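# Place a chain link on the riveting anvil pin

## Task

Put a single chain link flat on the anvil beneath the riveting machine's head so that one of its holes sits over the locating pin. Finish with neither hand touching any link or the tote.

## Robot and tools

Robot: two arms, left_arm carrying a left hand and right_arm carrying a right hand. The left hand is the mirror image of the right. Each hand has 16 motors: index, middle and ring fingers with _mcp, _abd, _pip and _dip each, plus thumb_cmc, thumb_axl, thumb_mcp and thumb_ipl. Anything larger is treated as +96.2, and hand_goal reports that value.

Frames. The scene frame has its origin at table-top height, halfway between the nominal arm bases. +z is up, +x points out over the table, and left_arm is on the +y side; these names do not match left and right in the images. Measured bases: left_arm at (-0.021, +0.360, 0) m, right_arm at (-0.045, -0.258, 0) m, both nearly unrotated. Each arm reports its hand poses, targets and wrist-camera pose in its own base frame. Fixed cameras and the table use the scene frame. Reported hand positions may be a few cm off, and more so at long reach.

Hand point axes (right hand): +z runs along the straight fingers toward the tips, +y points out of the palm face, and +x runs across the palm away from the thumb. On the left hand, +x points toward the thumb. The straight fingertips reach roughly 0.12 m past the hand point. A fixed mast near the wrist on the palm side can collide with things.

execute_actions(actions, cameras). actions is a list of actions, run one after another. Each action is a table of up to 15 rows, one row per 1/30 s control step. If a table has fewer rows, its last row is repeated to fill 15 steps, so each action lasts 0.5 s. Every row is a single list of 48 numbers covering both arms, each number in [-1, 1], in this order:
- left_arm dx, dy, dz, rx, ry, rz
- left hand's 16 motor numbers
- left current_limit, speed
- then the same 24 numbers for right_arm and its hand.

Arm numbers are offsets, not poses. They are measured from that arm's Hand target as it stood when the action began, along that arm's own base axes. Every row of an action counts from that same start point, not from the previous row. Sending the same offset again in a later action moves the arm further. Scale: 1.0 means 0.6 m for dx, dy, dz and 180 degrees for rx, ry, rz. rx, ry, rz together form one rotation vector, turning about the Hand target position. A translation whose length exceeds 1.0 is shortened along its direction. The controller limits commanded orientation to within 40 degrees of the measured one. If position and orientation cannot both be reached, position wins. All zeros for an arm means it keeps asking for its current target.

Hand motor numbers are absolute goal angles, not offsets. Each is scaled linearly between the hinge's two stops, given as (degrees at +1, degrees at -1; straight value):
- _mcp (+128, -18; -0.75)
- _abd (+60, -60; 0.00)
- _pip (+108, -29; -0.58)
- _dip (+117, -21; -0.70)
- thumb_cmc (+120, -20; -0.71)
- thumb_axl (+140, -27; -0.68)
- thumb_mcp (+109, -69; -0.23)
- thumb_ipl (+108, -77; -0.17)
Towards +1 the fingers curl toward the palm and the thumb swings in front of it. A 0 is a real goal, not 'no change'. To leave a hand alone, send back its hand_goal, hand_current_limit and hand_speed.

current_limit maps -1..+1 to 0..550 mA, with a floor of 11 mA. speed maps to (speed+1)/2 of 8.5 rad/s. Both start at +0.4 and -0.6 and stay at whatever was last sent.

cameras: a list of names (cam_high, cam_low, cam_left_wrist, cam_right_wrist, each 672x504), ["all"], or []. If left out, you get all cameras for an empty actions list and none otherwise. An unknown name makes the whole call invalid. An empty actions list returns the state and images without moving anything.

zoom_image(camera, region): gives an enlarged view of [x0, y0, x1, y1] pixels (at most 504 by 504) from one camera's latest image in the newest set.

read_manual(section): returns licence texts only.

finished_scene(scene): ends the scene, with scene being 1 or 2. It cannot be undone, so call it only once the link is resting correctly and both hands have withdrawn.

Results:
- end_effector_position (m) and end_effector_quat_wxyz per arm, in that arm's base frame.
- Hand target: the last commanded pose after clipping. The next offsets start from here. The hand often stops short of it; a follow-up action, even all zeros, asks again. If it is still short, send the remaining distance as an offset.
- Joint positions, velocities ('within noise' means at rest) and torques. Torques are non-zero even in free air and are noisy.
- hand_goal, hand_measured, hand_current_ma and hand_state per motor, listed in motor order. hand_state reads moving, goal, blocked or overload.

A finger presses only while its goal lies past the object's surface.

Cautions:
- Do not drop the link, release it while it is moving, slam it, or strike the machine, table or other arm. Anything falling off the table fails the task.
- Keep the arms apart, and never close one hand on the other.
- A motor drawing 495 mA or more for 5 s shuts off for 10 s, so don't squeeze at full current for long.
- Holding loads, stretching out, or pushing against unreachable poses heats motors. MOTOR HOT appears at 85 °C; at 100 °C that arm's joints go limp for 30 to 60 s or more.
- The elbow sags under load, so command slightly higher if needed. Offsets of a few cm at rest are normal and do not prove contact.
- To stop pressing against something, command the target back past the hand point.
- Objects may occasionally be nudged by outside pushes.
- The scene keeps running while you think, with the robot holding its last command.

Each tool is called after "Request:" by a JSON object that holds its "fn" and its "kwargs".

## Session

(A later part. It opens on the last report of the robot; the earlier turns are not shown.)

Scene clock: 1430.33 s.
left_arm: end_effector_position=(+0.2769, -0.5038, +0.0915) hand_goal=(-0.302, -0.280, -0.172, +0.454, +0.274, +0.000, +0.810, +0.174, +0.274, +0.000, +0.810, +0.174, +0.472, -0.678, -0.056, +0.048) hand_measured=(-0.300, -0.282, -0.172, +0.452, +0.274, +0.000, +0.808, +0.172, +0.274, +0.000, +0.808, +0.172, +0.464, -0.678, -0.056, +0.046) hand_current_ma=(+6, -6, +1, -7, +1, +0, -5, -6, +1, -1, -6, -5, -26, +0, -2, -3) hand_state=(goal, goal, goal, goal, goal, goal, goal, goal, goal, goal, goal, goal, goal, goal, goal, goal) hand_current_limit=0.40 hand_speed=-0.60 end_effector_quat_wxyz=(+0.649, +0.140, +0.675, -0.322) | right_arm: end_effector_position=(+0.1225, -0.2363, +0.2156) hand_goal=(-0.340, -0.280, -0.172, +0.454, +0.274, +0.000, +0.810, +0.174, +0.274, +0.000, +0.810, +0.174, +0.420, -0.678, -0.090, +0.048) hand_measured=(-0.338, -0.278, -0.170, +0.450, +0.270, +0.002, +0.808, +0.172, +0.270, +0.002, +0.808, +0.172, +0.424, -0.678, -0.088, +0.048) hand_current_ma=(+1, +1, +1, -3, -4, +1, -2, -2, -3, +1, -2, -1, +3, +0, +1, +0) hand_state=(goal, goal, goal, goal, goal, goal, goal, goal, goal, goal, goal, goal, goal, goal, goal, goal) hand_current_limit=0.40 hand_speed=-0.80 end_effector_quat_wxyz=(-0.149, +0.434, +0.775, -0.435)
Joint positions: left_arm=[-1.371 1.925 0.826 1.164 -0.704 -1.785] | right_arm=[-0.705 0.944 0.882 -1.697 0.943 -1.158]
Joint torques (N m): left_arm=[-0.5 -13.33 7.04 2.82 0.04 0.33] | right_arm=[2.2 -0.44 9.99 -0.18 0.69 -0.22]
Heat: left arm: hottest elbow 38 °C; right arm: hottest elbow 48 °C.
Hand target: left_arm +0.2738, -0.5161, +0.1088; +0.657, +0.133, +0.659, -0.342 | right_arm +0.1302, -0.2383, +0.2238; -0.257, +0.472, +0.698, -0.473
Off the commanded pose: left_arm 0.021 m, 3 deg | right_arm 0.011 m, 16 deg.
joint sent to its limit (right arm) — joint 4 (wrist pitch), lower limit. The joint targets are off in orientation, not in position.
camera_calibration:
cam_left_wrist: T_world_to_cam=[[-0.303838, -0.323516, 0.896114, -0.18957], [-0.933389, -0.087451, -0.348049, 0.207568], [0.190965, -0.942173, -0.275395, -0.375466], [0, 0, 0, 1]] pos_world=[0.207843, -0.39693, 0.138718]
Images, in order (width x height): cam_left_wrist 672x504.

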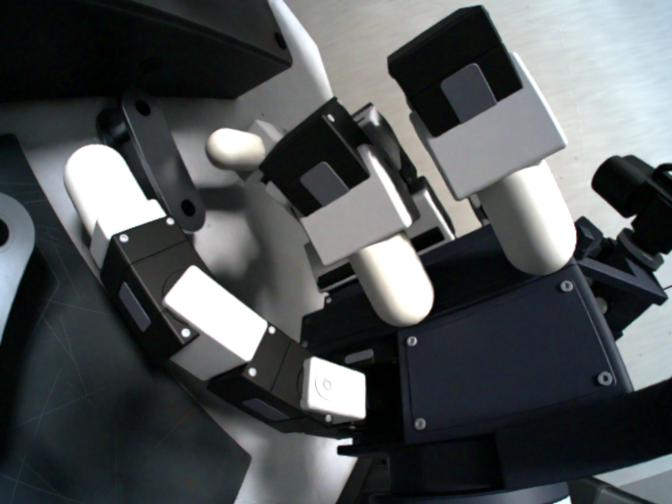

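Request:
{"fn": "execute_actions", "kwargs": {"actions": [[[0.034,-0.007,-0.02,0,0,0,-0.301,-0.28,-0.172,0.454,0.274,0,0.81,0.174,0.274,0,0.81,0.174,0.473,-0.678,-0.056,0.049,0.4,-0.6,0,0,0,0,0,0,-0.34,-0.28,-0.172,0.454,0.274,0,0.81,0.174,0.274,0,0.81,0.174,0.42,-0.678,-0.09,0.049,0.4,-0.8]]], "cameras": ["cam_left_wrist"]}}

Request:
{"fn": "zoom_image", "kwargs": {"camera": "cam_left_wrist", "region": [0, 0, 330, 350]}}

Scene clock: 1444.67 s.
left_arm: end_effector_position=(+0.2851, -0.5104, +0.0867) hand_goal=(-0.302, -0.280, -0.172, +0.454, +0.274, +0.000, +0.810, +0.174, +0.274, +0.000, +0.810, +0.174, +0.472, -0.678, -0.056, +0.048) hand_measured=(-0.300, -0.282, -0.172, +0.452, +0.274, +0.000, +0.808, +0.172, +0.274, +0.000, +0.808, +0.172, +0.464, -0.678, -0.056, +0.046) hand_current_ma=(+6, -6, +1, -7, +1, +0, -5, -6, +1, -1, -6, -5, -26, +0, -2, -3) hand_state=(goal, goal, goal, goal, goal, goal, goal, goal, goal, goal, goal, goal, goal, goal, goal, goal) hand_current_limit=0.40 hand_speed=-0.60 end_effector_quat_wxyz=(+0.647, +0.147, +0.672, -0.330) | right_arm: end_effector_position=(+0.1225, -0.2363, +0.2156) hand_goal=(-0.340, -0.280, -0.172, +0.454, +0.274, +0.000, +0.810, +0.174, +0.274, +0.000, +0.810, +0.174, +0.420, -0.678, -0.090, +0.048) hand_measured=(-0.338, -0.278, -0.170, +0.450, +0.270, +0.002, +0.808, +0.172, +0.270, +0.002, +0.808, +0.172, +0.424, -0.678, -0.088, +0.048) hand_current_ma=(+1, +1, +1, -3, -4, +1, -2, -2, -3, +1, -2, -1, +3, +0, +1, +0) hand_state=(goal, goal, goal, goal, goal, goal, goal, goal, goal, goal, goal, goal, goal, goal, goal, goal) hand_current_limit=0.40 hand_speed=-0.80 end_effector_quat_wxyz=(-0.149, +0.434, +0.775, -0.435)
Joint positions: left_arm=[-1.353 1.948 0.84 1.176 -0.666 -1.785] | right_arm=[-0.705 0.944 0.882 -1.697 0.943 -1.158]
Joint torques (N m): left_arm=[1.61 -12.28 7.87 2.99 0.07 0.28] | right_arm=[2.2 -0.44 10 -0.2 0.68 -0.21]
Heat: left arm: hottest elbow 37 °C; right arm: hottest elbow 48 °C.
Hand target: left_arm +0.2943, -0.5203, +0.0967; +0.657, +0.133, +0.659, -0.342 | right_arm +0.1302, -0.2383, +0.2238; -0.257, +0.472, +0.698, -0.473
Off the commanded pose: left_arm 0.017 m, 3 deg | right_arm 0.011 m, 16 deg.
joint sent to its limit (right arm) — joint 4 (wrist pitch), lower limit. The joint targets are off in orientation, not in position.
camera_calibration:
cam_left_wrist: T_world_to_cam=[[-0.313258, -0.314343, 0.896135, -0.177442], [-0.933843, -0.0695851, -0.350848, 0.222364], [0.172644, -0.946756, -0.271749, -0.381979], [0, 0, 0, 1]] pos_world=[0.218014, -0.401945, 0.133225]
Images, in order (width x height): cam_left_wrist 672x504.

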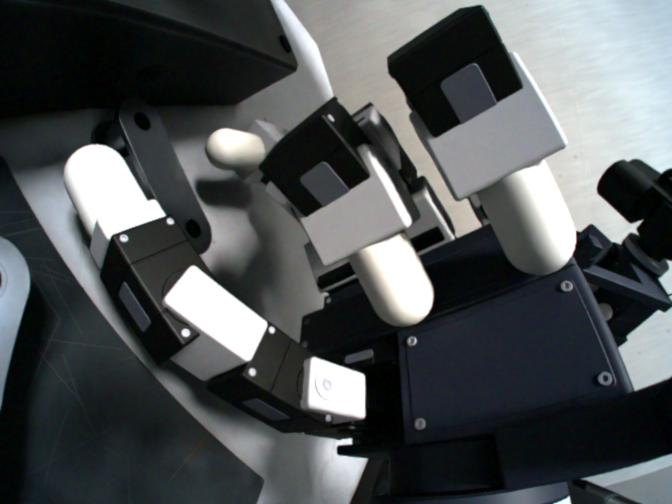

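Scaled by 1.440 from the camera's 672x504 image, which has a finer 960x720 frame.

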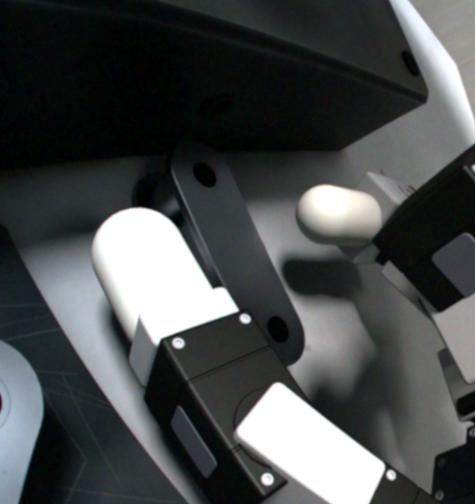

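Request:
{"fn": "execute_actions", "kwargs": {"actions": [[[0.015,-0.002,-0.032,0,0,0,-0.301,-0.28,-0.172,0.454,0.274,0,0.81,0.174,0.274,0,0.81,0.174,0.473,-0.678,-0.056,0.049,0.4,-0.6,0,0,0,0,0,0,-0.34,-0.28,-0.172,0.454,0.274,0,0.81,0.174,0.274,0,0.81,0.174,0.42,-0.678,-0.09,0.049,0.4,-0.8]]], "cameras": ["cam_left_wrist"]}}

Request:
{"fn": "zoom_image", "kwargs": {"camera": "cam_left_wrist", "region": [0, 0, 330, 350]}}

Scene clock: 1451.70 s.
left_arm: end_effector_position=(+0.2935, -0.5152, +0.0704) hand_goal=(-0.302, -0.280, -0.172, +0.454, +0.274, +0.000, +0.810, +0.174, +0.274, +0.000, +0.810, +0.174, +0.472, -0.678, -0.056, +0.048) hand_measured=(-0.302, -0.274, -0.166, +0.456, +0.274, +0.000, +0.808, +0.172, +0.274, +0.000, +0.808, +0.172, +0.466, -0.678, -0.056, +0.046) hand_current_ma=(+1, +13, +14, +5, +1, +0, -5, -6, +1, -1, -6, -5, -17, +0, -2, -3) hand_state=(goal, goal, goal, goal, goal, goal, goal, goal, goal, goal, goal, goal, goal, goal, goal, goal) hand_current_limit=0.40 hand_speed=-0.60 end_effector_quat_wxyz=(+0.647, +0.150, +0.669, -0.334) | right_arm: end_effector_position=(+0.1225, -0.2363, +0.2156) hand_goal=(-0.340, -0.280, -0.172, +0.454, +0.274, +0.000, +0.810, +0.174, +0.274, +0.000, +0.810, +0.174, +0.420, -0.678, -0.090, +0.048) hand_measured=(-0.338, -0.278, -0.170, +0.450, +0.270, +0.002, +0.808, +0.172, +0.270, +0.002, +0.808, +0.172, +0.424, -0.678, -0.088, +0.048) hand_current_ma=(+1, +1, +1, -3, -4, +1, -2, -2, -3, +1, -2, -1, +3, +0, +1, +0) hand_state=(goal, goal, goal, goal, goal, goal, goal, goal, goal, goal, goal, goal, goal, goal, goal, goal) hand_current_limit=0.40 hand_speed=-0.80 end_effector_quat_wxyz=(-0.149, +0.434, +0.775, -0.435)
Joint positions: left_arm=[-1.337 2.003 0.857 1.222 -0.638 -1.782] | right_arm=[-0.705 0.944 0.882 -1.697 0.943 -1.158]
Joint torques (N m): left_arm=[1.26 -12.57 7.31 2.63 0 0.22] | right_arm=[2.2 -0.38 9.99 -0.21 0.69 -0.21]
Heat: left arm: hottest elbow 37 °C; right arm: hottest elbow 49 °C.
Hand target: left_arm +0.3032, -0.5215, +0.0776; +0.657, +0.133, +0.659, -0.342 | right_arm +0.1302, -0.2383, +0.2238; -0.257, +0.472, +0.698, -0.473
Off the commanded pose: left_arm 0.014 m, 3 deg | right_arm 0.011 m, 16 deg.
joint sent to its limit (right arm) — joint 4 (wrist pitch), lower limit. The joint targets are off in orientation, not in position.
camera_calibration:
cam_left_wrist: T_world_to_cam=[[-0.321565, -0.30691, 0.895769, -0.155501], [-0.932559, -0.0613029, -0.355776, 0.228404], [0.164104, -0.949762, -0.266499, -0.39181], [0, 0, 0, 1]] pos_world=[0.227294, -0.405849, 0.116136]
Images, in order (width x height): cam_left_wrist 672x504.

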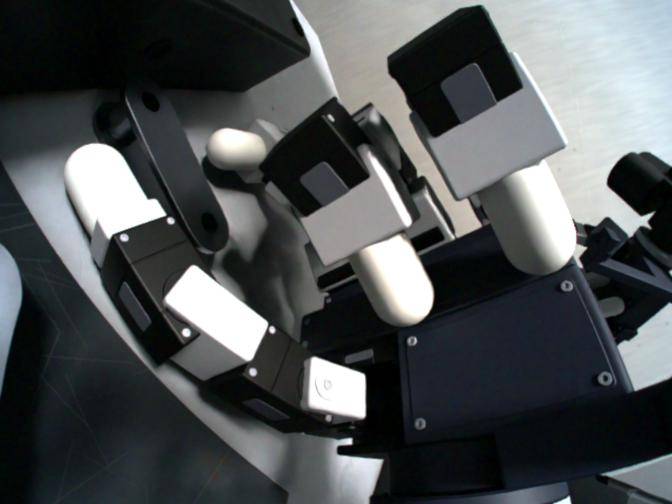

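Scaled by 1.440 from the camera's 672x504 image, which has a finer 960x720 frame.

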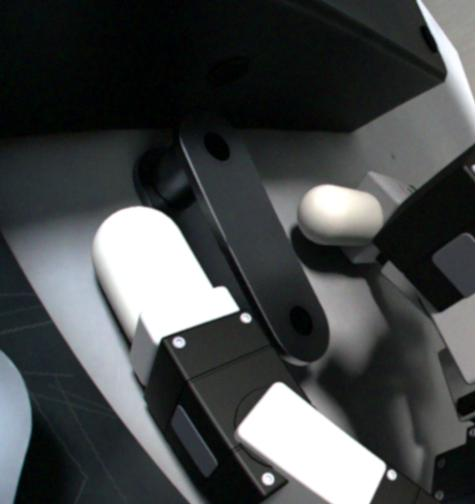

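Request:
{"fn": "execute_actions", "kwargs": {"actions": [[[0.002,0.016,0.002,0,0,0,-0.301,-0.28,-0.172,0.454,0.274,0,0.81,0.174,0.274,0,0.81,0.174,0.473,-0.678,-0.056,0.049,0.4,-0.6,0,0,0,0,0,0,-0.34,-0.28,-0.172,0.454,0.274,0,0.81,0.174,0.274,0,0.81,0.174,0.42,-0.678,-0.09,0.049,0.4,-0.8]]], "cameras": ["cam_left_wrist"]}}

Request:
{"fn": "zoom_image", "kwargs": {"camera": "cam_left_wrist", "region": [0, 0, 330, 350]}}

Scene clock: 1467.60 s.
left_arm: end_effector_position=(+0.2978, -0.5124, +0.0714) hand_goal=(-0.302, -0.280, -0.172, +0.454, +0.274, +0.000, +0.810, +0.174, +0.274, +0.000, +0.810, +0.174, +0.472, -0.678, -0.056, +0.048) hand_measured=(-0.302, -0.280, -0.168, +0.456, +0.274, +0.000, +0.808, +0.172, +0.274, +0.000, +0.808, +0.172, +0.466, -0.678, -0.056, +0.046) hand_current_ma=(+1, +0, +7, +5, +1, +0, -5, -6, +1, -1, -6, -5, -17, +0, -2, -3) hand_state=(goal, goal, goal, goal, goal, goal, goal, goal, goal, goal, goal, goal, goal, goal, goal, goal) hand_current_limit=0.40 hand_speed=-0.60 end_effector_quat_wxyz=(+0.650, +0.144, +0.668, -0.333) | right_arm: end_effector_position=(+0.1225, -0.2363, +0.2156) hand_goal=(-0.340, -0.280, -0.172, +0.454, +0.274, +0.000, +0.810, +0.174, +0.274, +0.000, +0.810, +0.174, +0.420, -0.678, -0.090, +0.048) hand_measured=(-0.338, -0.278, -0.170, +0.450, +0.270, +0.002, +0.808, +0.172, +0.270, +0.002, +0.808, +0.172, +0.424, -0.678, -0.088, +0.048) hand_current_ma=(+1, +1, +1, -3, -4, +1, -2, -2, -3, +1, -2, -1, +3, +0, +1, +0) hand_state=(goal, goal, goal, goal, goal, goal, goal, goal, goal, goal, goal, goal, goal, goal, goal, goal) hand_current_limit=0.40 hand_speed=-0.80 end_effector_quat_wxyz=(-0.149, +0.434, +0.775, -0.435)
Joint positions: left_arm=[-1.329 2.003 0.857 1.228 -0.641 -1.782] | right_arm=[-0.705 0.944 0.882 -1.697 0.943 -1.158]
Joint torques (N m): left_arm=[1.26 -13.33 4.9 2.93 0.1 0.22] | right_arm=[2.14 -0.44 9.99 -0.23 0.69 -0.21]
Heat: left arm: hottest elbow 37 °C; right arm: hottest elbow 49 °C.
Hand target: left_arm +0.3045, -0.5118, +0.0788; +0.657, +0.133, +0.659, -0.342 | right_arm +0.1302, -0.2383, +0.2238; -0.257, +0.472, +0.698, -0.473
Off the commanded pose: left_arm 0.010 m, 2 deg | right_arm 0.011 m, 16 deg.
joint sent to its limit (right arm) — joint 4 (wrist pitch), lower limit. The joint targets are off in orientation, not in position.
camera_calibration:
cam_left_wrist: T_world_to_cam=[[-0.31929, -0.305118, 0.897194, -0.153942], [-0.931369, -0.0737439, -0.356531, 0.226316], [0.174947, -0.949455, -0.260632, -0.393121], [0, 0, 0, 1]] pos_world=[0.230406, -0.403532, 0.116345]
Images, in order (width x height): cam_left_wrist 672x504.

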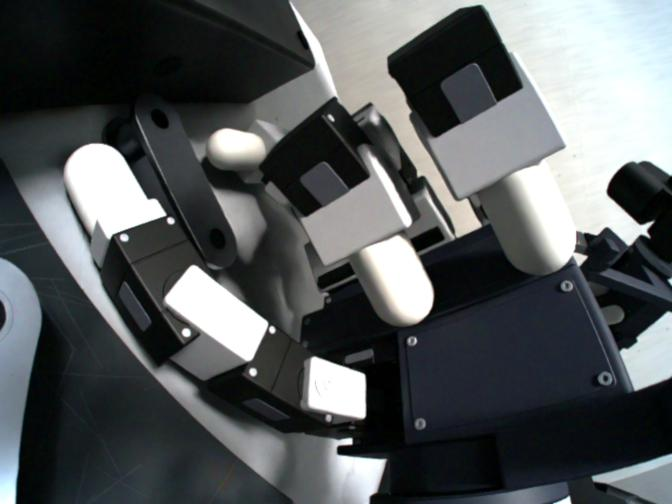

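Scaled by 1.440 from the camera's 672x504 image, which has a finer 960x720 frame.

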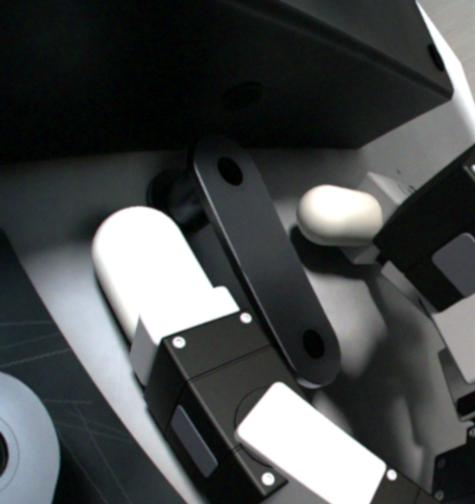

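Request:
{"fn": "execute_actions", "kwargs": {"actions": [[[-0.004,0.008,0,0,0,0,-0.23,-0.265,-0.18,0.41,0.274,0,0.81,0.174,0.274,0,0.81,0.174,0.473,-0.678,0.0,0.049,0.4,-0.8,0,0,0,0,0,0,-0.34,-0.28,-0.172,0.454,0.274,0,0.81,0.174,0.274,0,0.81,0.174,0.42,-0.678,-0.09,0.049,0.4,-0.8]],[[0,0,0,0,0,0,-0.15,-0.25,-0.19,0.37,0.274,0,0.81,0.174,0.274,0,0.81,0.174,0.473,-0.678,0.05,0.049,0.4,-0.8,0,0,0,0,0,0,-0.34,-0.28,-0.172,0.454,0.274,0,0.81,0.174,0.274,0,0.81,0.174,0.42,-0.678,-0.09,0.049,0.4,-0.8]]], "cameras": ["cam_left_wrist"]}}

Request:
{"fn": "zoom_image", "kwargs": {"camera": "cam_left_wrist", "region": [0, 0, 330, 350]}}

Scene clock: 1480.53 s.
left_arm: end_effector_position=(+0.2976, -0.5116, +0.0724) hand_goal=(-0.150, -0.250, -0.190, +0.370, +0.274, +0.000, +0.810, +0.174, +0.274, +0.000, +0.810, +0.174, +0.472, -0.678, +0.050, +0.048) hand_measured=(-0.158, -0.250, -0.188, +0.372, +0.274, +0.000, +0.808, +0.172, +0.274, +0.000, +0.808, +0.172, +0.462, -0.678, +0.040, +0.046) hand_current_ma=(-22, -1, +4, +7, +1, +0, -5, -6, +1, -1, -6, -5, -26, -2, -38, -3) hand_state=(goal, goal, goal, goal, goal, goal, goal, goal, goal, goal, goal, goal, goal, goal, goal, goal) hand_current_limit=0.40 hand_speed=-0.80 end_effector_quat_wxyz=(+0.651, +0.142, +0.666, -0.336) | right_arm: end_effector_position=(+0.1225, -0.2363, +0.2156) hand_goal=(-0.340, -0.280, -0.172, +0.454, +0.274, +0.000, +0.810, +0.174, +0.274, +0.000, +0.810, +0.174, +0.420, -0.678, -0.090, +0.048) hand_measured=(-0.338, -0.278, -0.170, +0.450, +0.270, +0.002, +0.808, +0.172, +0.270, +0.002, +0.808, +0.172, +0.424, -0.678, -0.088, +0.048) hand_current_ma=(+1, +1, +1, -3, -4, +1, -2, -2, -3, +1, -2, -1, +3, +0, +1, +0) hand_state=(goal, goal, goal, goal, goal, goal, goal, goal, goal, goal, goal, goal, goal, goal, goal, goal) hand_current_limit=0.40 hand_speed=-0.80 end_effector_quat_wxyz=(-0.149, +0.434, +0.775, -0.435)
Joint positions: left_arm=[-1.329 2.003 0.854 1.24 -0.641 -1.782] | right_arm=[-0.705 0.944 0.882 -1.697 0.943 -1.158]
Joint torques (N m): left_arm=[1.08 -13.92 3.82 2.76 0.02 0.22] | right_arm=[2.14 -0.5 9.98 -0.18 0.68 -0.21]
Heat: left arm: hottest shoulder 37 °C; right arm: hottest elbow 49 °C.
Hand target: left_arm +0.3021, -0.5071, +0.0788; +0.657, +0.133, +0.659, -0.342 | right_arm +0.1302, -0.2383, +0.2238; -0.257, +0.472, +0.698, -0.473
Off the commanded pose: left_arm 0.009 m, 2 deg | right_arm 0.011 m, 16 deg.
joint sent to its limit (right arm) — joint 4 (wrist pitch), lower limit. The joint targets are off in orientation, not in position.
camera_calibration:
cam_left_wrist: T_world_to_cam=[[-0.32123, -0.29701, 0.89922, -0.150208], [-0.930601, -0.0769497, -0.357856, 0.224815], [0.175481, -0.951769, -0.251679, -0.39401], [0, 0, 0, 1]] pos_world=[0.230104, -0.402321, 0.116358]
Images, in order (width x height): cam_left_wrist 672x504.

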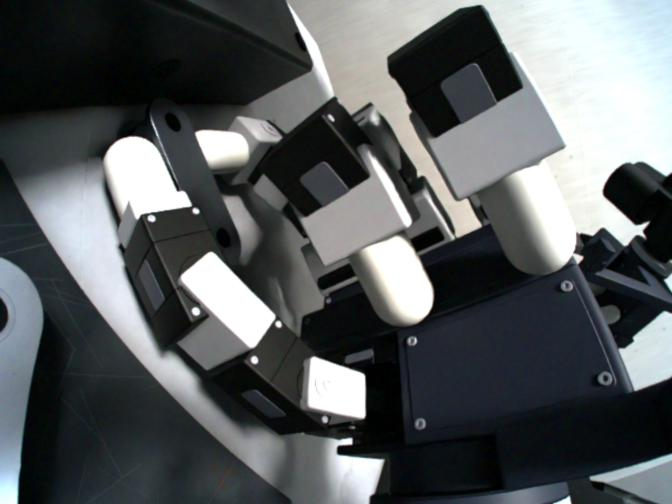

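Scaled by 1.440 from the camera's 672x504 image, which has a finer 960x720 frame.

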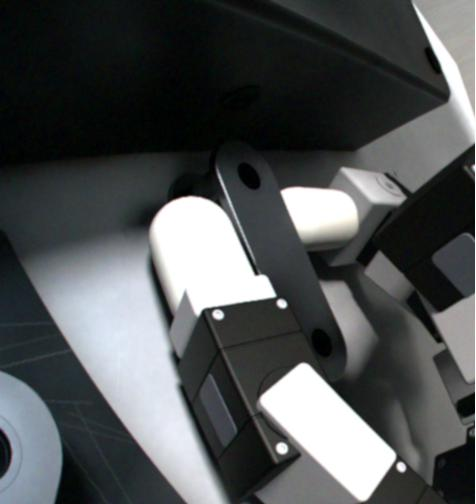

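Request:
{"fn": "execute_actions", "kwargs": {"actions": [[[0,0,0,0,0,0,-0.09,-0.25,-0.17,0.38,0.274,0,0.81,0.174,0.274,0,0.81,0.174,0.473,-0.678,0.11,0.08,0.6,-0.8,0,0,0,0,0,0,-0.34,-0.28,-0.172,0.454,0.274,0,0.81,0.174,0.274,0,0.81,0.174,0.42,-0.678,-0.09,0.049,0.4,-0.8]],[[0,0,0,0,0,0,-0.01,-0.25,-0.15,0.40,0.274,0,0.81,0.174,0.274,0,0.81,0.174,0.473,-0.678,0.17,0.12,0.72,-0.8,0,0,0,0,0,0,-0.34,-0.28,-0.172,0.454,0.274,0,0.81,0.174,0.274,0,0.81,0.174,0.42,-0.678,-0.09,0.049,0.4,-0.8]],[[0,0,0.04,0,0,0,-0.01,-0.25,-0.15,0.40,0.274,0,0.81,0.174,0.274,0,0.81,0.174,0.473,-0.678,0.17,0.12,0.72,-0.8,0,0,0,0,0,0,-0.34,-0.28,-0.172,0.454,0.274,0,0.81,0.174,0.274,0,0.81,0.174,0.42,-0.678,-0.09,0.049,0.4,-0.8]],[[0,0,0.05,0,0,0,-0.01,-0.25,-0.15,0.40,0.274,0,0.81,0.174,0.274,0,0.81,0.174,0.473,-0.678,0.17,0.12,0.72,-0.8,0,0,0,0,0,0,-0.34,-0.28,-0.172,0.454,0.274,0,0.81,0.174,0.274,0,0.81,0.174,0.42,-0.678,-0.09,0.049,0.4,-0.8]]], "cameras": ["cam_left_wrist"]}}

Request:
{"fn": "zoom_image", "kwargs": {"camera": "cam_left_wrist", "region": [0, 0, 330, 350]}}

Scene clock: 1490.60 s.
left_arm: end_effector_position=(+0.2969, -0.5081, +0.1315) hand_goal=(-0.010, -0.250, -0.150, +0.400, +0.274, +0.000, +0.810, +0.174, +0.274, +0.000, +0.810, +0.174, +0.472, -0.678, +0.170, +0.120) hand_measured=(-0.128, -0.254, -0.186, +0.392, +0.274, +0.000, +0.808, +0.172, +0.274, +0.000, +0.808, +0.172, +0.462, -0.680, +0.060, +0.084) hand_current_ma=(-473, -9, -123, -22, +1, +0, -5, -6, +1, -1, -6, -5, -28, -5, -473, -177) hand_state=(blocked, goal, blocked, goal, goal, goal, goal, goal, goal, goal, goal, goal, goal, goal, blocked, blocked) hand_current_limit=0.72 hand_speed=-0.80 end_effector_quat_wxyz=(+0.656, +0.133, +0.659, -0.344) | right_arm: end_effector_position=(+0.1225, -0.2363, +0.2156) hand_goal=(-0.340, -0.280, -0.172, +0.454, +0.274, +0.000, +0.810, +0.174, +0.274, +0.000, +0.810, +0.174, +0.420, -0.678, -0.090, +0.048) hand_measured=(-0.338, -0.278, -0.170, +0.450, +0.270, +0.002, +0.808, +0.172, +0.270, +0.002, +0.808, +0.172, +0.424, -0.678, -0.088, +0.048) hand_current_ma=(+1, +1, +1, -3, -4, +1, -2, -2, -3, +1, -2, -1, +3, +0, +1, +0) hand_state=(goal, goal, goal, goal, goal, goal, goal, goal, goal, goal, goal, goal, goal, goal, goal, goal) hand_current_limit=0.40 hand_speed=-0.80 end_effector_quat_wxyz=(-0.149, +0.434, +0.775, -0.435)
Joint positions: left_arm=[-1.329 1.853 0.84 1.135 -0.643 -1.782] | right_arm=[-0.705 0.944 0.882 -1.697 0.943 -1.158]
Joint torques (N m): left_arm=[1.08 -12.51 6.04 1.2 0.07 0.21] | right_arm=[2.08 -0.44 10.02 -0.17 0.69 -0.21]
Heat: left arm: hottest shoulder 37 °C; right arm: hottest elbow 49 °C.
Hand target: left_arm +0.3021, -0.5070, +0.1327; +0.657, +0.133, +0.659, -0.342 | right_arm +0.1302, -0.2383, +0.2238; -0.257, +0.472, +0.698, -0.473
Off the commanded pose: left_arm 0.005 m, 0 deg | right_arm 0.011 m, 16 deg.
joint sent to its limit (right arm) — joint 4 (wrist pitch), lower limit. The joint targets are off in orientation, not in position.
camera_calibration:
cam_left_wrist: T_world_to_cam=[[-0.327235, -0.270968, 0.905259, -0.188288], [-0.927899, -0.0889887, -0.362056, 0.239168], [0.178663, -0.958466, -0.22231, -0.383889], [0, 0, 0, 1]] pos_world=[0.228896, -0.397682, 0.171699]
Images, in order (width x height): cam_left_wrist 672x504.

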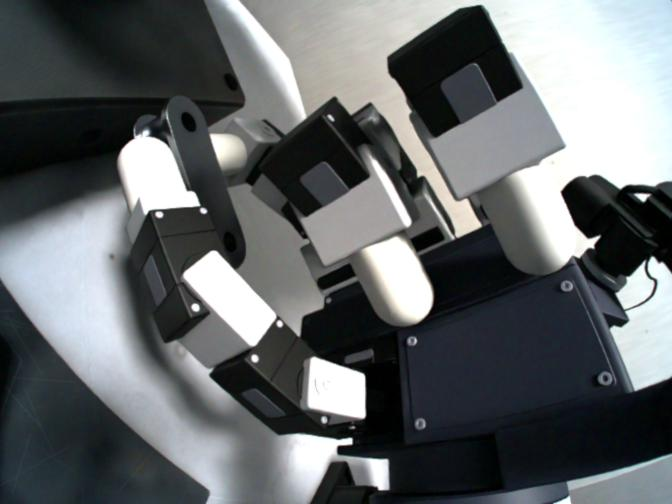

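Scaled by 1.440 from the camera's 672x504 image, which has a finer 960x720 frame.

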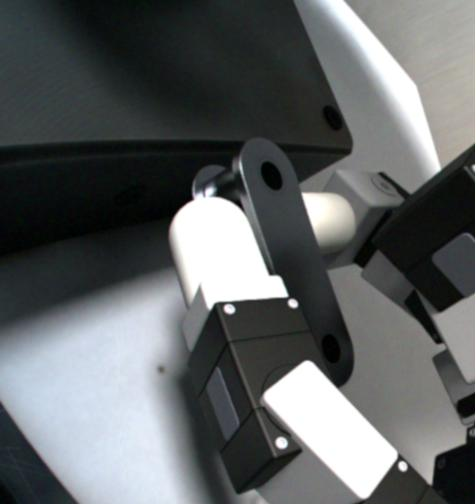

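Request:
{"fn": "execute_actions", "kwargs": {"actions": [[[0,0,0.08,0,0,0,-0.01,-0.25,-0.15,0.40,0.274,0,0.81,0.174,0.274,0,0.81,0.174,0.473,-0.678,0.17,0.12,0.72,-0.8,0,0,0,0,0,0,-0.34,-0.28,-0.172,0.454,0.274,0,0.81,0.174,0.274,0,0.81,0.174,0.42,-0.678,-0.09,0.049,0.4,-0.8]],[[0,0,0.07,0,0,0,-0.01,-0.25,-0.15,0.40,0.274,0,0.81,0.174,0.274,0,0.81,0.174,0.473,-0.678,0.17,0.12,0.72,-0.8,0,0,0,0,0,0,-0.34,-0.28,-0.172,0.454,0.274,0,0.81,0.174,0.274,0,0.81,0.174,0.42,-0.678,-0.09,0.049,0.4,-0.8]]], "cameras": ["cam_left_wrist"]}}

Request:
{"fn": "zoom_image", "kwargs": {"camera": "cam_left_wrist", "region": [0, 0, 330, 350]}}

Scene clock: 1506.47 s.
left_arm: end_effector_position=(+0.2936, -0.4957, +0.2041) hand_goal=(-0.010, -0.250, -0.150, +0.400, +0.274, +0.000, +0.810, +0.174, +0.274, +0.000, +0.810, +0.174, +0.472, -0.678, +0.170, +0.120) hand_measured=(-0.128, -0.256, -0.186, +0.392, +0.274, +0.000, +0.808, +0.172, +0.274, +0.000, +0.808, +0.172, +0.462, -0.680, +0.060, +0.084) hand_current_ma=(-473, -13, -124, -21, +1, +0, -5, -6, +1, -1, -6, -5, -27, -7, -473, -177) hand_state=(blocked, goal, blocked, goal, goal, goal, goal, goal, goal, goal, goal, goal, goal, goal, blocked, blocked) hand_current_limit=0.72 hand_speed=-0.80 end_effector_quat_wxyz=(+0.650, +0.144, +0.668, -0.333) | right_arm: end_effector_position=(+0.1225, -0.2363, +0.2156) hand_goal=(-0.340, -0.280, -0.172, +0.454, +0.274, +0.000, +0.810, +0.174, +0.274, +0.000, +0.810, +0.174, +0.420, -0.678, -0.090, +0.048) hand_measured=(-0.338, -0.278, -0.170, +0.450, +0.270, +0.002, +0.808, +0.172, +0.270, +0.002, +0.808, +0.172, +0.424, -0.678, -0.088, +0.048) hand_current_ma=(+1, +1, +1, -3, -4, +1, -2, -2, -3, +1, -2, -1, +3, +0, +1, +0) hand_state=(goal, goal, goal, goal, goal, goal, goal, goal, goal, goal, goal, goal, goal, goal, goal, goal) hand_current_limit=0.40 hand_speed=-0.80 end_effector_quat_wxyz=(-0.149, +0.434, +0.775, -0.435)
Joint positions: left_arm=[-1.329 1.639 0.843 0.878 -0.641 -1.782] | right_arm=[-0.705 0.944 0.882 -1.697 0.943 -1.158]
Joint torques (N m): left_arm=[0.73 -11.58 11.17 1.31 0.02 0.22] | right_arm=[2.08 -0.44 10 -0.2 0.68 -0.21]
Heat: left arm: hottest shoulder 38 °C; right arm: hottest elbow 49 °C.
Hand target: left_arm +0.3021, -0.5071, +0.2227; +0.657, +0.133, +0.659, -0.342 | right_arm +0.1302, -0.2383, +0.2238; -0.257, +0.472, +0.698, -0.473
Off the commanded pose: left_arm 0.023 m, 2 deg | right_arm 0.011 m, 16 deg.
joint sent to its limit (right arm) — joint 4 (wrist pitch), lower limit. The joint targets are off in orientation, not in position.
camera_calibration:
cam_left_wrist: T_world_to_cam=[[-0.319205, -0.305404, 0.897127, -0.269448], [-0.931397, -0.0736588, -0.356474, 0.271008], [0.17495, -0.94937, -0.26094, -0.34181], [0, 0, 0, 1]] pos_world=[0.226206, -0.386832, 0.249144]
Images, in order (width x height): cam_left_wrist 672x504.

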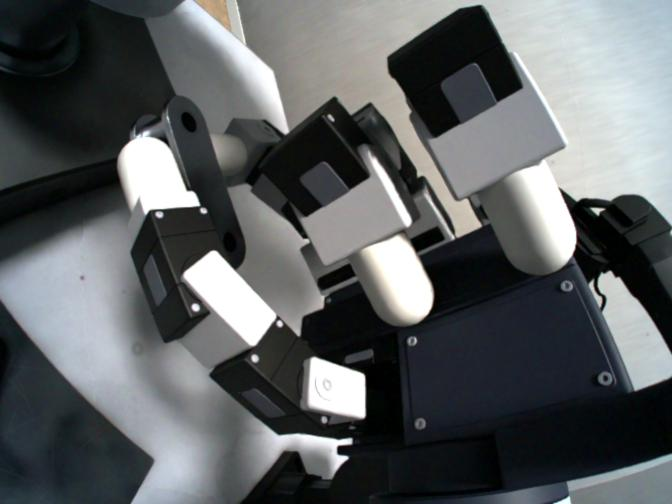

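Scaled by 1.440 from the camera's 672x504 image, which has a finer 960x720 frame.

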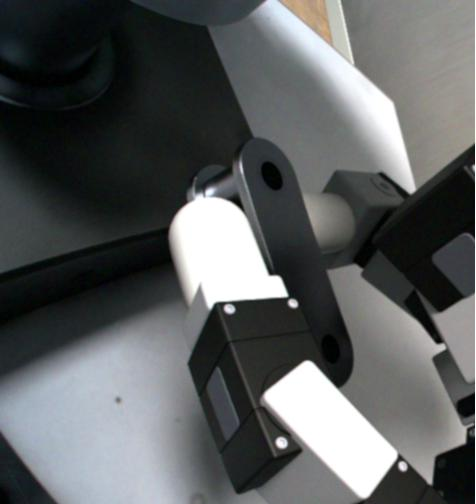

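Request:
{"fn": "execute_actions", "kwargs": {"actions": [[[0,0,0.09,0,0,0,-0.01,-0.25,-0.15,0.40,0.274,0,0.81,0.174,0.274,0,0.81,0.174,0.473,-0.678,0.17,0.12,0.72,-0.8,0,0,0,0,0,0,-0.34,-0.28,-0.172,0.454,0.274,0,0.81,0.174,0.274,0,0.81,0.174,0.42,-0.678,-0.09,0.049,0.4,-0.8]],[[0.03,0.013,0,0,0,0,-0.01,-0.25,-0.15,0.40,0.274,0,0.81,0.174,0.274,0,0.81,0.174,0.473,-0.678,0.17,0.12,0.72,-0.8,0,0,0,0,0,0,-0.34,-0.28,-0.172,0.454,0.274,0,0.81,0.174,0.274,0,0.81,0.174,0.42,-0.678,-0.09,0.049,0.4,-0.8]]], "cameras": ["cam_left_wrist"]}}

Request:
{"fn": "zoom_image", "kwargs": {"camera": "cam_left_wrist", "region": [0, 0, 330, 350]}}

Scene clock: 1515.53 s.
left_arm: end_effector_position=(+0.3156, -0.4906, +0.2611) hand_goal=(-0.010, -0.250, -0.150, +0.400, +0.274, +0.000, +0.810, +0.174, +0.274, +0.000, +0.810, +0.174, +0.472, -0.678, +0.170, +0.120) hand_measured=(-0.128, -0.256, -0.186, +0.392, +0.274, +0.000, +0.808, +0.172, +0.274, +0.000, +0.808, +0.172, +0.462, -0.680, +0.060, +0.084) hand_current_ma=(-473, -14, -128, -21, +1, +0, -5, -6, +1, -1, -6, -5, -28, -8, -473, -177) hand_state=(blocked, goal, blocked, goal, goal, goal, goal, goal, goal, goal, goal, goal, goal, goal, blocked, blocked) hand_current_limit=0.72 hand_speed=-0.80 end_effector_quat_wxyz=(+0.653, +0.141, +0.666, -0.332) | right_arm: end_effector_position=(+0.1225, -0.2363, +0.2156) hand_goal=(-0.340, -0.280, -0.172, +0.454, +0.274, +0.000, +0.810, +0.174, +0.274, +0.000, +0.810, +0.174, +0.420, -0.678, -0.090, +0.048) hand_measured=(-0.338, -0.278, -0.170, +0.450, +0.270, +0.002, +0.808, +0.172, +0.270, +0.002, +0.808, +0.172, +0.424, -0.678, -0.088, +0.048) hand_current_ma=(+1, +1, +1, -3, -4, +1, -2, -2, -3, +1, -2, -1, +3, +0, +1, +0) hand_state=(goal, goal, goal, goal, goal, goal, goal, goal, goal, goal, goal, goal, goal, goal, goal, goal) hand_current_limit=0.40 hand_speed=-0.80 end_effector_quat_wxyz=(-0.149, +0.434, +0.775, -0.435)
Joint positions: left_arm=[-1.281 1.535 0.903 0.72 -0.601 -1.782] | right_arm=[-0.705 0.944 0.882 -1.697 0.943 -1.158]
Joint torques (N m): left_arm=[0.91 -11.05 11.55 1.25 0.07 0.18] | right_arm=[2.2 -0.38 10 -0.21 0.69 -0.21]
Heat: left arm: hottest shoulder 38 °C; right arm: hottest elbow 49 °C.
Hand target: left_arm +0.3200, -0.4993, +0.2766; +0.657, +0.134, +0.659, -0.342 | right_arm +0.1302, -0.2383, +0.2238; -0.257, +0.472, +0.698, -0.473
Off the commanded pose: left_arm 0.018 m, 2 deg | right_arm 0.011 m, 16 deg.
joint sent to its limit (right arm) — joint 4 (wrist pitch), lower limit. The joint targets are off in orientation, not in position.
camera_calibration:
cam_left_wrist: T_world_to_cam=[[-0.321445, -0.302717, 0.897238, -0.310009], [-0.929003, -0.0826759, -0.360719, 0.308057], [0.183376, -0.949488, -0.254649, -0.330328], [0, 0, 0, 1]] pos_world=[0.247109, -0.382018, 0.305156]
Images, in order (width x height): cam_left_wrist 672x504.

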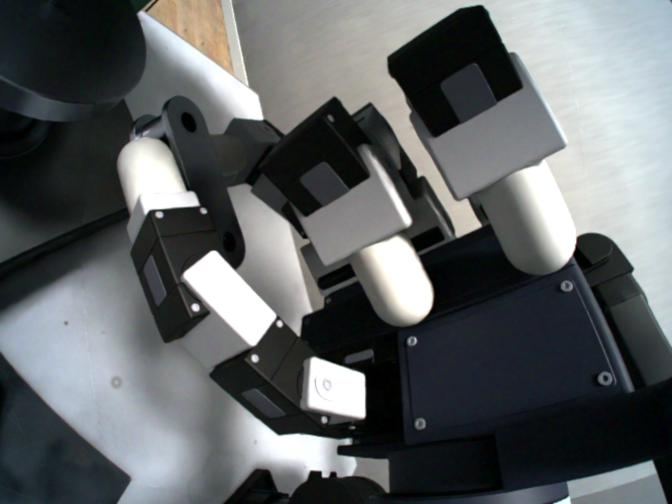

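Scaled by 1.440 from the camera's 672x504 image, which has a finer 960x720 frame.

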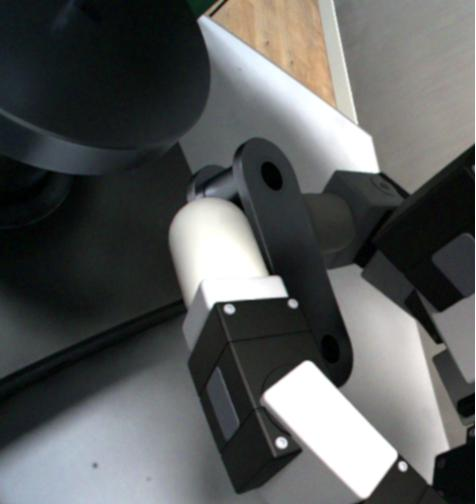

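Request:
{"fn": "execute_actions", "kwargs": {"actions": [[[0,0.03,0.04,0,0,0,-0.01,-0.25,-0.15,0.40,0.274,0,0.81,0.174,0.274,0,0.81,0.174,0.473,-0.678,0.17,0.12,0.72,-0.8,0,0,0,0,0,0,-0.34,-0.28,-0.172,0.454,0.274,0,0.81,0.174,0.274,0,0.81,0.174,0.42,-0.678,-0.09,0.049,0.4,-0.8]],[[0.03,0.02,0,0,0,0,-0.01,-0.25,-0.15,0.40,0.274,0,0.81,0.174,0.274,0,0.81,0.174,0.473,-0.678,0.17,0.12,0.72,-0.8,0,0,0,0,0,0,-0.34,-0.28,-0.172,0.454,0.274,0,0.81,0.174,0.274,0,0.81,0.174,0.42,-0.678,-0.09,0.049,0.4,-0.8]]], "cameras": ["cam_left_wrist"]}}

Request:
{"fn": "zoom_image", "kwargs": {"camera": "cam_left_wrist", "region": [0, 0, 330, 350]}}

Scene clock: 1540.40 s.
left_arm: end_effector_position=(+0.3370, -0.4690, +0.2925) hand_goal=(-0.010, -0.250, -0.150, +0.400, +0.274, +0.000, +0.810, +0.174, +0.274, +0.000, +0.810, +0.174, +0.472, -0.678, +0.170, +0.120) hand_measured=(-0.126, -0.256, -0.188, +0.394, +0.274, +0.000, +0.808, +0.172, +0.274, +0.000, +0.808, +0.172, +0.462, -0.680, +0.060, +0.084) hand_current_ma=(-473, -14, -131, -18, +1, +0, -5, -6, +1, -1, -6, -5, -27, -8, -473, -177) hand_state=(blocked, goal, blocked, goal, goal, goal, goal, goal, goal, goal, goal, goal, goal, goal, blocked, blocked) hand_current_limit=0.72 hand_speed=-0.80 end_effector_quat_wxyz=(+0.656, +0.137, +0.662, -0.335) | right_arm: end_effector_position=(+0.1225, -0.2363, +0.2156) hand_goal=(-0.340, -0.280, -0.172, +0.454, +0.274, +0.000, +0.810, +0.174, +0.274, +0.000, +0.810, +0.174, +0.420, -0.678, -0.090, +0.048) hand_measured=(-0.338, -0.278, -0.170, +0.450, +0.270, +0.002, +0.808, +0.172, +0.270, +0.002, +0.808, +0.172, +0.424, -0.678, -0.088, +0.048) hand_current_ma=(+1, +1, +1, -3, -4, +1, -2, -2, -3, +1, -2, -1, +3, +0, +1, +0) hand_state=(goal, goal, goal, goal, goal, goal, goal, goal, goal, goal, goal, goal, goal, goal, goal, goal) hand_current_limit=0.40 hand_speed=-0.80 end_effector_quat_wxyz=(-0.149, +0.434, +0.775, -0.435)
Joint positions: left_arm=[-1.222 1.454 0.903 0.651 -0.544 -1.787] | right_arm=[-0.705 0.944 0.882 -1.697 0.943 -1.158]
Joint torques (N m): left_arm=[0.44 -11.81 9.36 1.24 0.1 0.14] | right_arm=[2.26 -0.5 9.98 -0.23 0.69 -0.21]
Heat: left arm: hottest shoulder 38 °C; right arm: hottest elbow 49 °C.
Hand target: left_arm +0.3381, -0.4692, +0.3007; +0.657, +0.133, +0.659, -0.342 | right_arm +0.1302, -0.2383, +0.2238; -0.257, +0.472, +0.698, -0.473
Off the commanded pose: left_arm 0.008 m, 1 deg | right_arm 0.011 m, 16 deg.
joint sent to its limit (right arm) — joint 4 (wrist pitch), lower limit. The joint targets are off in orientation, not in position.
camera_calibration:
cam_left_wrist: T_world_to_cam=[[-0.325975, -0.291744, 0.899236, -0.318676], [-0.926621, -0.0899381, -0.365081, 0.338275], [0.187386, -0.952259, -0.241018, -0.312364], [0, 0, 0, 1]] pos_world=[0.268105, -0.359999, 0.334777]
Images, in order (width x height): cam_left_wrist 672x504.

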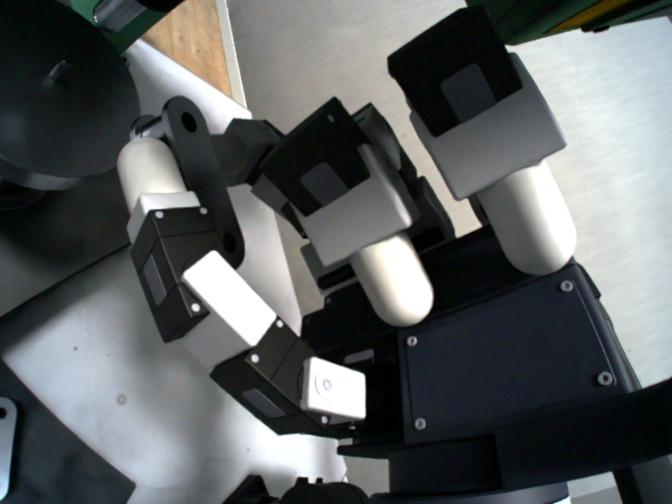

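Scaled by 1.440 from the camera's 672x504 image, which has a finer 960x720 frame.

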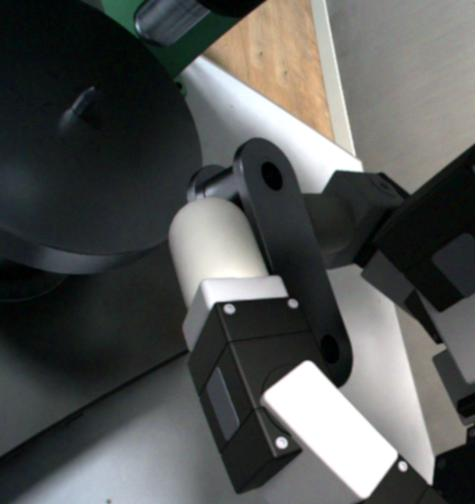

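Request:
{"fn": "execute_actions", "kwargs": {"actions": [[[0.02,0.005,-0.07,0,0,0,-0.01,-0.25,-0.15,0.40,0.274,0,0.81,0.174,0.274,0,0.81,0.174,0.473,-0.678,0.17,0.12,0.72,-0.8,0,0,0,0,0,0,-0.34,-0.28,-0.172,0.454,0.274,0,0.81,0.174,0.274,0,0.81,0.174,0.42,-0.678,-0.09,0.049,0.4,-0.8]]], "cameras": ["cam_left_wrist"]}}

Request:
{"fn": "zoom_image", "kwargs": {"camera": "cam_left_wrist", "region": [0, 0, 330, 350]}}

Scene clock: 1568.77 s.
left_arm: end_effector_position=(+0.3443, -0.4685, +0.2464) hand_goal=(-0.010, -0.250, -0.150, +0.400, +0.274, +0.000, +0.810, +0.174, +0.274, +0.000, +0.810, +0.174, +0.472, -0.678, +0.170, +0.120) hand_measured=(-0.126, -0.256, -0.188, +0.394, +0.274, +0.000, +0.808, +0.172, +0.274, +0.000, +0.808, +0.172, +0.464, -0.680, +0.060, +0.084) hand_current_ma=(-473, -14, -131, -18, +1, +0, -5, -6, +1, -1, -6, -5, -23, -8, -473, -177) hand_state=(blocked, goal, blocked, goal, goal, goal, goal, goal, goal, goal, goal, goal, goal, goal, blocked, blocked) hand_current_limit=0.72 hand_speed=-0.80 end_effector_quat_wxyz=(+0.647, +0.148, +0.672, -0.328) | right_arm: end_effector_position=(+0.1225, -0.2363, +0.2156) hand_goal=(-0.340, -0.280, -0.172, +0.454, +0.274, +0.000, +0.810, +0.174, +0.274, +0.000, +0.810, +0.174, +0.420, -0.678, -0.090, +0.048) hand_measured=(-0.338, -0.278, -0.170, +0.450, +0.270, +0.002, +0.808, +0.172, +0.270, +0.002, +0.808, +0.172, +0.424, -0.678, -0.088, +0.048) hand_current_ma=(+1, +1, +1, -3, -4, +1, -2, -2, -3, +1, -2, -1, +3, +0, +1, +0) hand_state=(goal, goal, goal, goal, goal, goal, goal, goal, goal, goal, goal, goal, goal, goal, goal, goal) hand_current_limit=0.40 hand_speed=-0.80 end_effector_quat_wxyz=(-0.149, +0.434, +0.775, -0.435)
Joint positions: left_arm=[-1.203 1.524 0.857 0.728 -0.517 -1.793] | right_arm=[-0.705 0.944 0.882 -1.697 0.943 -1.158]
Joint torques (N m): left_arm=[1.67 -11.46 8.36 3.26 0.08 0.17] | right_arm=[2.14 -0.38 9.98 -0.2 0.69 -0.21]
Heat: left arm: hottest shoulder 38 °C; right arm: hottest elbow 49 °C.
Hand target: left_arm +0.3501, -0.4663, +0.2587; +0.657, +0.133, +0.659, -0.342 | right_arm +0.1302, -0.2383, +0.2238; -0.257, +0.472, +0.698, -0.473
Off the commanded pose: left_arm 0.014 m, 3 deg | right_arm 0.011 m, 16 deg.
joint sent to its limit (right arm) — joint 4 (wrist pitch), lower limit. The joint targets are off in orientation, not in position.
camera_calibration:
cam_left_wrist: T_world_to_cam=[[-0.315072, -0.317814, 0.894273, -0.289377], [-0.932929, -0.0693135, -0.353324, 0.337024], [0.174277, -0.945616, -0.274659, -0.308519], [0, 0, 0, 1]] pos_world=[0.277013, -0.360349, 0.293123]
Images, in order (width x height): cam_left_wrist 672x504.

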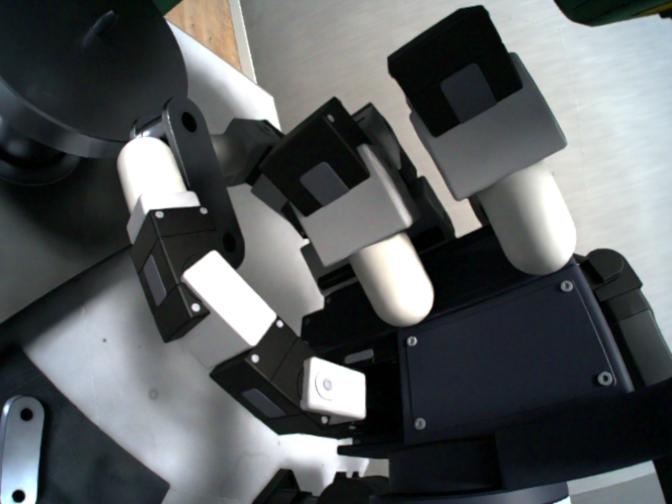

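Scaled by 1.440 from the camera's 672x504 image, which has a finer 960x720 frame.

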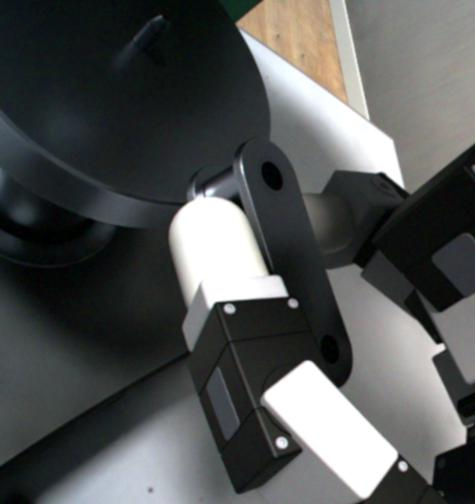

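Request:
{"fn": "execute_actions", "kwargs": {"actions": [[[0,0,0.042,0,0,0,-0.01,-0.25,-0.15,0.40,0.274,0,0.81,0.174,0.274,0,0.81,0.174,0.473,-0.678,0.17,0.12,0.72,-0.8,0,0,0,0,0,0,-0.34,-0.28,-0.172,0.454,0.274,0,0.81,0.174,0.274,0,0.81,0.174,0.42,-0.678,-0.09,0.049,0.4,-0.8]],[[0.045,0.015,0,0,0,0,-0.01,-0.25,-0.15,0.40,0.274,0,0.81,0.174,0.274,0,0.81,0.174,0.473,-0.678,0.17,0.12,0.72,-0.8,0,0,0,0,0,0,-0.34,-0.28,-0.172,0.454,0.274,0,0.81,0.174,0.274,0,0.81,0.174,0.42,-0.678,-0.09,0.049,0.4,-0.8]]], "cameras": ["cam_left_wrist"]}}

Request:
{"fn": "zoom_image", "kwargs": {"camera": "cam_left_wrist", "region": [30, 0, 280, 270]}}

Scene clock: 1580.93 s.
left_arm: end_effector_position=(+0.3742, -0.4460, +0.2646) hand_goal=(-0.010, -0.250, -0.150, +0.400, +0.274, +0.000, +0.810, +0.174, +0.274, +0.000, +0.810, +0.174, +0.472, -0.678, +0.170, +0.120) hand_measured=(-0.124, -0.256, -0.188, +0.394, +0.274, +0.000, +0.808, +0.172, +0.274, +0.000, +0.808, +0.172, +0.464, -0.680, +0.060, +0.084) hand_current_ma=(-473, -14, -136, -15, +1, +0, -5, -6, +1, -1, -6, -5, -20, -8, -473, -177) hand_state=(blocked, goal, blocked, goal, goal, goal, goal, goal, goal, goal, goal, goal, goal, goal, blocked, blocked) hand_current_limit=0.72 hand_speed=-0.80 end_effector_quat_wxyz=(+0.652, +0.139, +0.669, -0.327) | right_arm: end_effector_position=(+0.1225, -0.2363, +0.2156) hand_goal=(-0.340, -0.280, -0.172, +0.454, +0.274, +0.000, +0.810, +0.174, +0.274, +0.000, +0.810, +0.174, +0.420, -0.678, -0.090, +0.048) hand_measured=(-0.338, -0.278, -0.170, +0.450, +0.270, +0.002, +0.808, +0.172, +0.270, +0.002, +0.808, +0.172, +0.424, -0.678, -0.088, +0.048) hand_current_ma=(+1, +1, +1, -3, -4, +1, -2, -2, -3, +1, -2, -1, +3, +0, +1, +0) hand_state=(goal, goal, goal, goal, goal, goal, goal, goal, goal, goal, goal, goal, goal, goal, goal, goal) hand_current_limit=0.40 hand_speed=-0.80 end_effector_quat_wxyz=(-0.149, +0.434, +0.775, -0.435)
Joint positions: left_arm=[-1.125 1.478 0.857 0.693 -0.454 -1.799] | right_arm=[-0.705 0.944 0.882 -1.697 0.943 -1.158]
Joint torques (N m): left_arm=[-0.09 -10.29 12.04 1.35 0.11 0.16] | right_arm=[2.14 -0.38 9.98 -0.21 0.69 -0.21]
Heat: left arm: hottest elbow 39 °C; right arm: hottest elbow 49 °C.
Hand target: left_arm +0.3770, -0.4573, +0.2839; +0.657, +0.133, +0.659, -0.342 | right_arm +0.1302, -0.2383, +0.2238; -0.257, +0.472, +0.698, -0.473
Off the commanded pose: left_arm 0.023 m, 2 deg | right_arm 0.011 m, 16 deg.
joint sent to its limit (right arm) — joint 4 (wrist pitch), lower limit. The joint targets are off in orientation, not in position.
camera_calibration:
cam_left_wrist: T_world_to_cam=[[-0.314188, -0.310793, 0.897047, -0.287104], [-0.930215, -0.088024, -0.356302, 0.364424], [0.189698, -0.946393, -0.261449, -0.296987], [0, 0, 0, 1]] pos_world=[0.305126, -0.338219, 0.309743]
Images, in order (width x height): cam_left_wrist 672x504.

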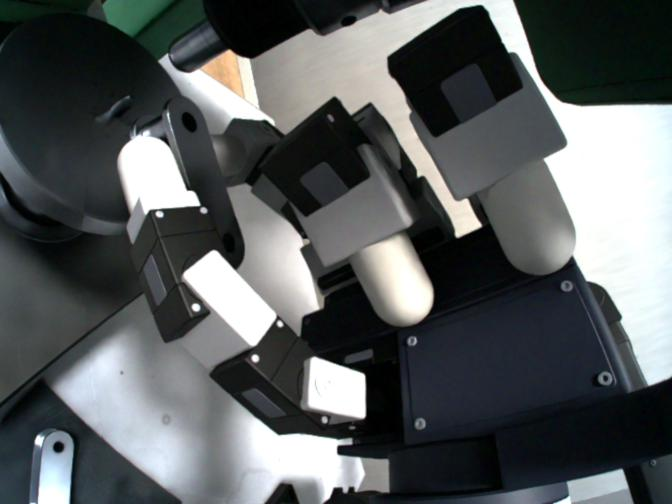

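Scaled by 1.867 from the camera's 672x504 image, which has a finer 960x720 frame.

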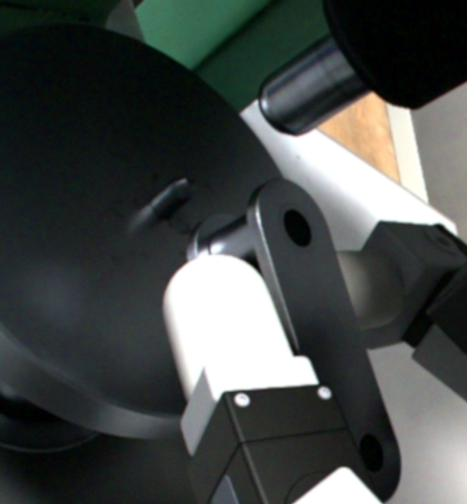

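Request:
{"fn": "zoom_image", "kwargs": {"camera": "cam_left_wrist", "region": [80, 30, 230, 150]}}

Scaled by 3.360 from the camera's 672x504 image, which has a finer 960x720 frame.

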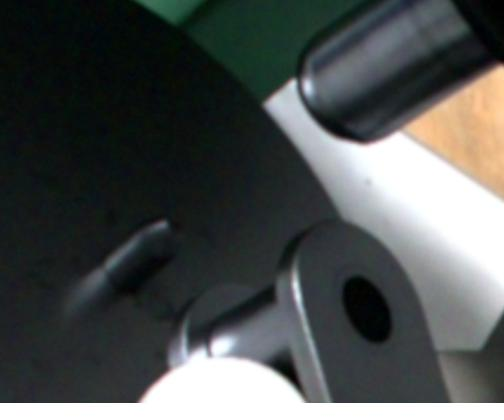

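Request:
{"fn": "execute_actions", "kwargs": {"actions": [[[0.033,0.005,-0.006,0,0,0,-0.01,-0.25,-0.15,0.40,0.274,0,0.81,0.174,0.274,0,0.81,0.174,0.473,-0.678,0.17,0.12,0.72,-0.8,0,0,0,0,0,0,-0.34,-0.28,-0.172,0.454,0.274,0,0.81,0.174,0.274,0,0.81,0.174,0.42,-0.678,-0.09,0.049,0.4,-0.8]]], "cameras": ["cam_left_wrist"]}}

Request:
{"fn": "zoom_image", "kwargs": {"camera": "cam_left_wrist", "region": [80, 30, 290, 260]}}

Scene clock: 1607.17 s.
left_arm: end_effector_position=(+0.3859, -0.4444, +0.2580) hand_goal=(-0.010, -0.250, -0.150, +0.400, +0.274, +0.000, +0.810, +0.174, +0.274, +0.000, +0.810, +0.174, +0.472, -0.678, +0.170, +0.120) hand_measured=(-0.124, -0.256, -0.188, +0.394, +0.274, +0.000, +0.808, +0.172, +0.274, +0.000, +0.808, +0.172, +0.464, -0.680, +0.060, +0.084) hand_current_ma=(-473, -14, -136, -14, +1, +0, -5, -6, +1, -1, -6, -5, -21, -8, -473, -177) hand_state=(blocked, goal, blocked, goal, goal, goal, goal, goal, goal, goal, goal, goal, goal, goal, blocked, blocked) hand_current_limit=0.72 hand_speed=-0.80 end_effector_quat_wxyz=(+0.647, +0.146, +0.672, -0.329) | right_arm: end_effector_position=(+0.1225, -0.2363, +0.2156) hand_goal=(-0.340, -0.280, -0.172, +0.454, +0.274, +0.000, +0.810, +0.174, +0.274, +0.000, +0.810, +0.174, +0.420, -0.678, -0.090, +0.048) hand_measured=(-0.338, -0.278, -0.170, +0.450, +0.270, +0.002, +0.808, +0.172, +0.270, +0.002, +0.808, +0.172, +0.424, -0.678, -0.088, +0.048) hand_current_ma=(+1, +1, +1, -3, -4, +1, -2, -2, -3, +1, -2, -1, +3, +0, +1, +0) hand_state=(goal, goal, goal, goal, goal, goal, goal, goal, goal, goal, goal, goal, goal, goal, goal, goal) hand_current_limit=0.40 hand_speed=-0.80 end_effector_quat_wxyz=(-0.149, +0.434, +0.775, -0.435)
Joint positions: left_arm=[-1.096 1.49 0.858 0.693 -0.411 -1.804] | right_arm=[-0.705 0.944 0.882 -1.697 0.943 -1.158]
Joint torques (N m): left_arm=[1.38 -9.88 12.89 1.74 0.05 0.16] | right_arm=[2.14 -0.44 10 -0.17 0.69 -0.22]
Heat: left arm: hottest elbow 42 °C; right arm: hottest elbow 50 °C.
Hand target: left_arm +0.3968, -0.4543, +0.2804; +0.657, +0.133, +0.659, -0.342 | right_arm +0.1302, -0.2383, +0.2238; -0.257, +0.472, +0.698, -0.473
Off the commanded pose: left_arm 0.027 m, 3 deg | right_arm 0.011 m, 16 deg.
joint sent to its limit (right arm) — joint 4 (wrist pitch), lower limit. The joint targets are off in orientation, not in position.
camera_calibration:
cam_left_wrist: T_world_to_cam=[[-0.31335, -0.314205, 0.896151, -0.278624], [-0.933354, -0.07211, -0.351641, 0.380098], [0.175109, -0.946613, -0.270668, -0.291572], [0, 0, 0, 1]] pos_world=[0.318516, -0.336142, 0.304428]
Images, in order (width x height): cam_left_wrist 672x504.

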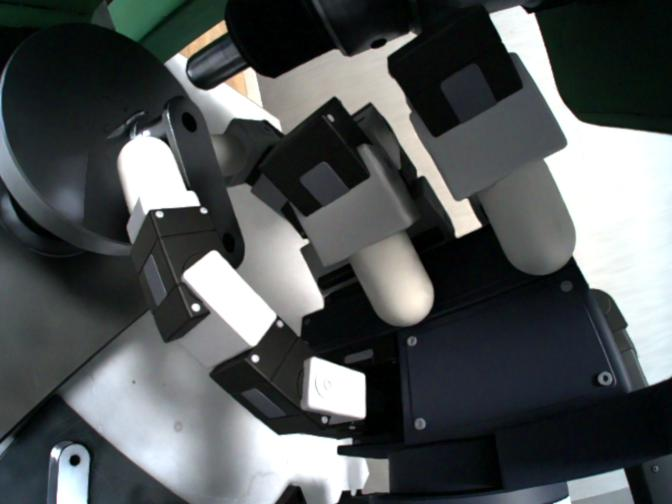

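Scaled by 2.191 from the camera's 672x504 image, which has a finer 960x720 frame.

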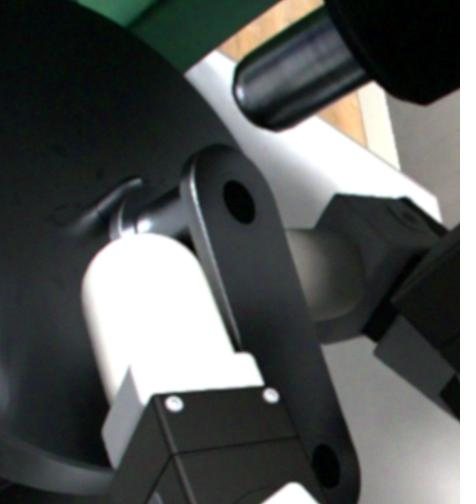

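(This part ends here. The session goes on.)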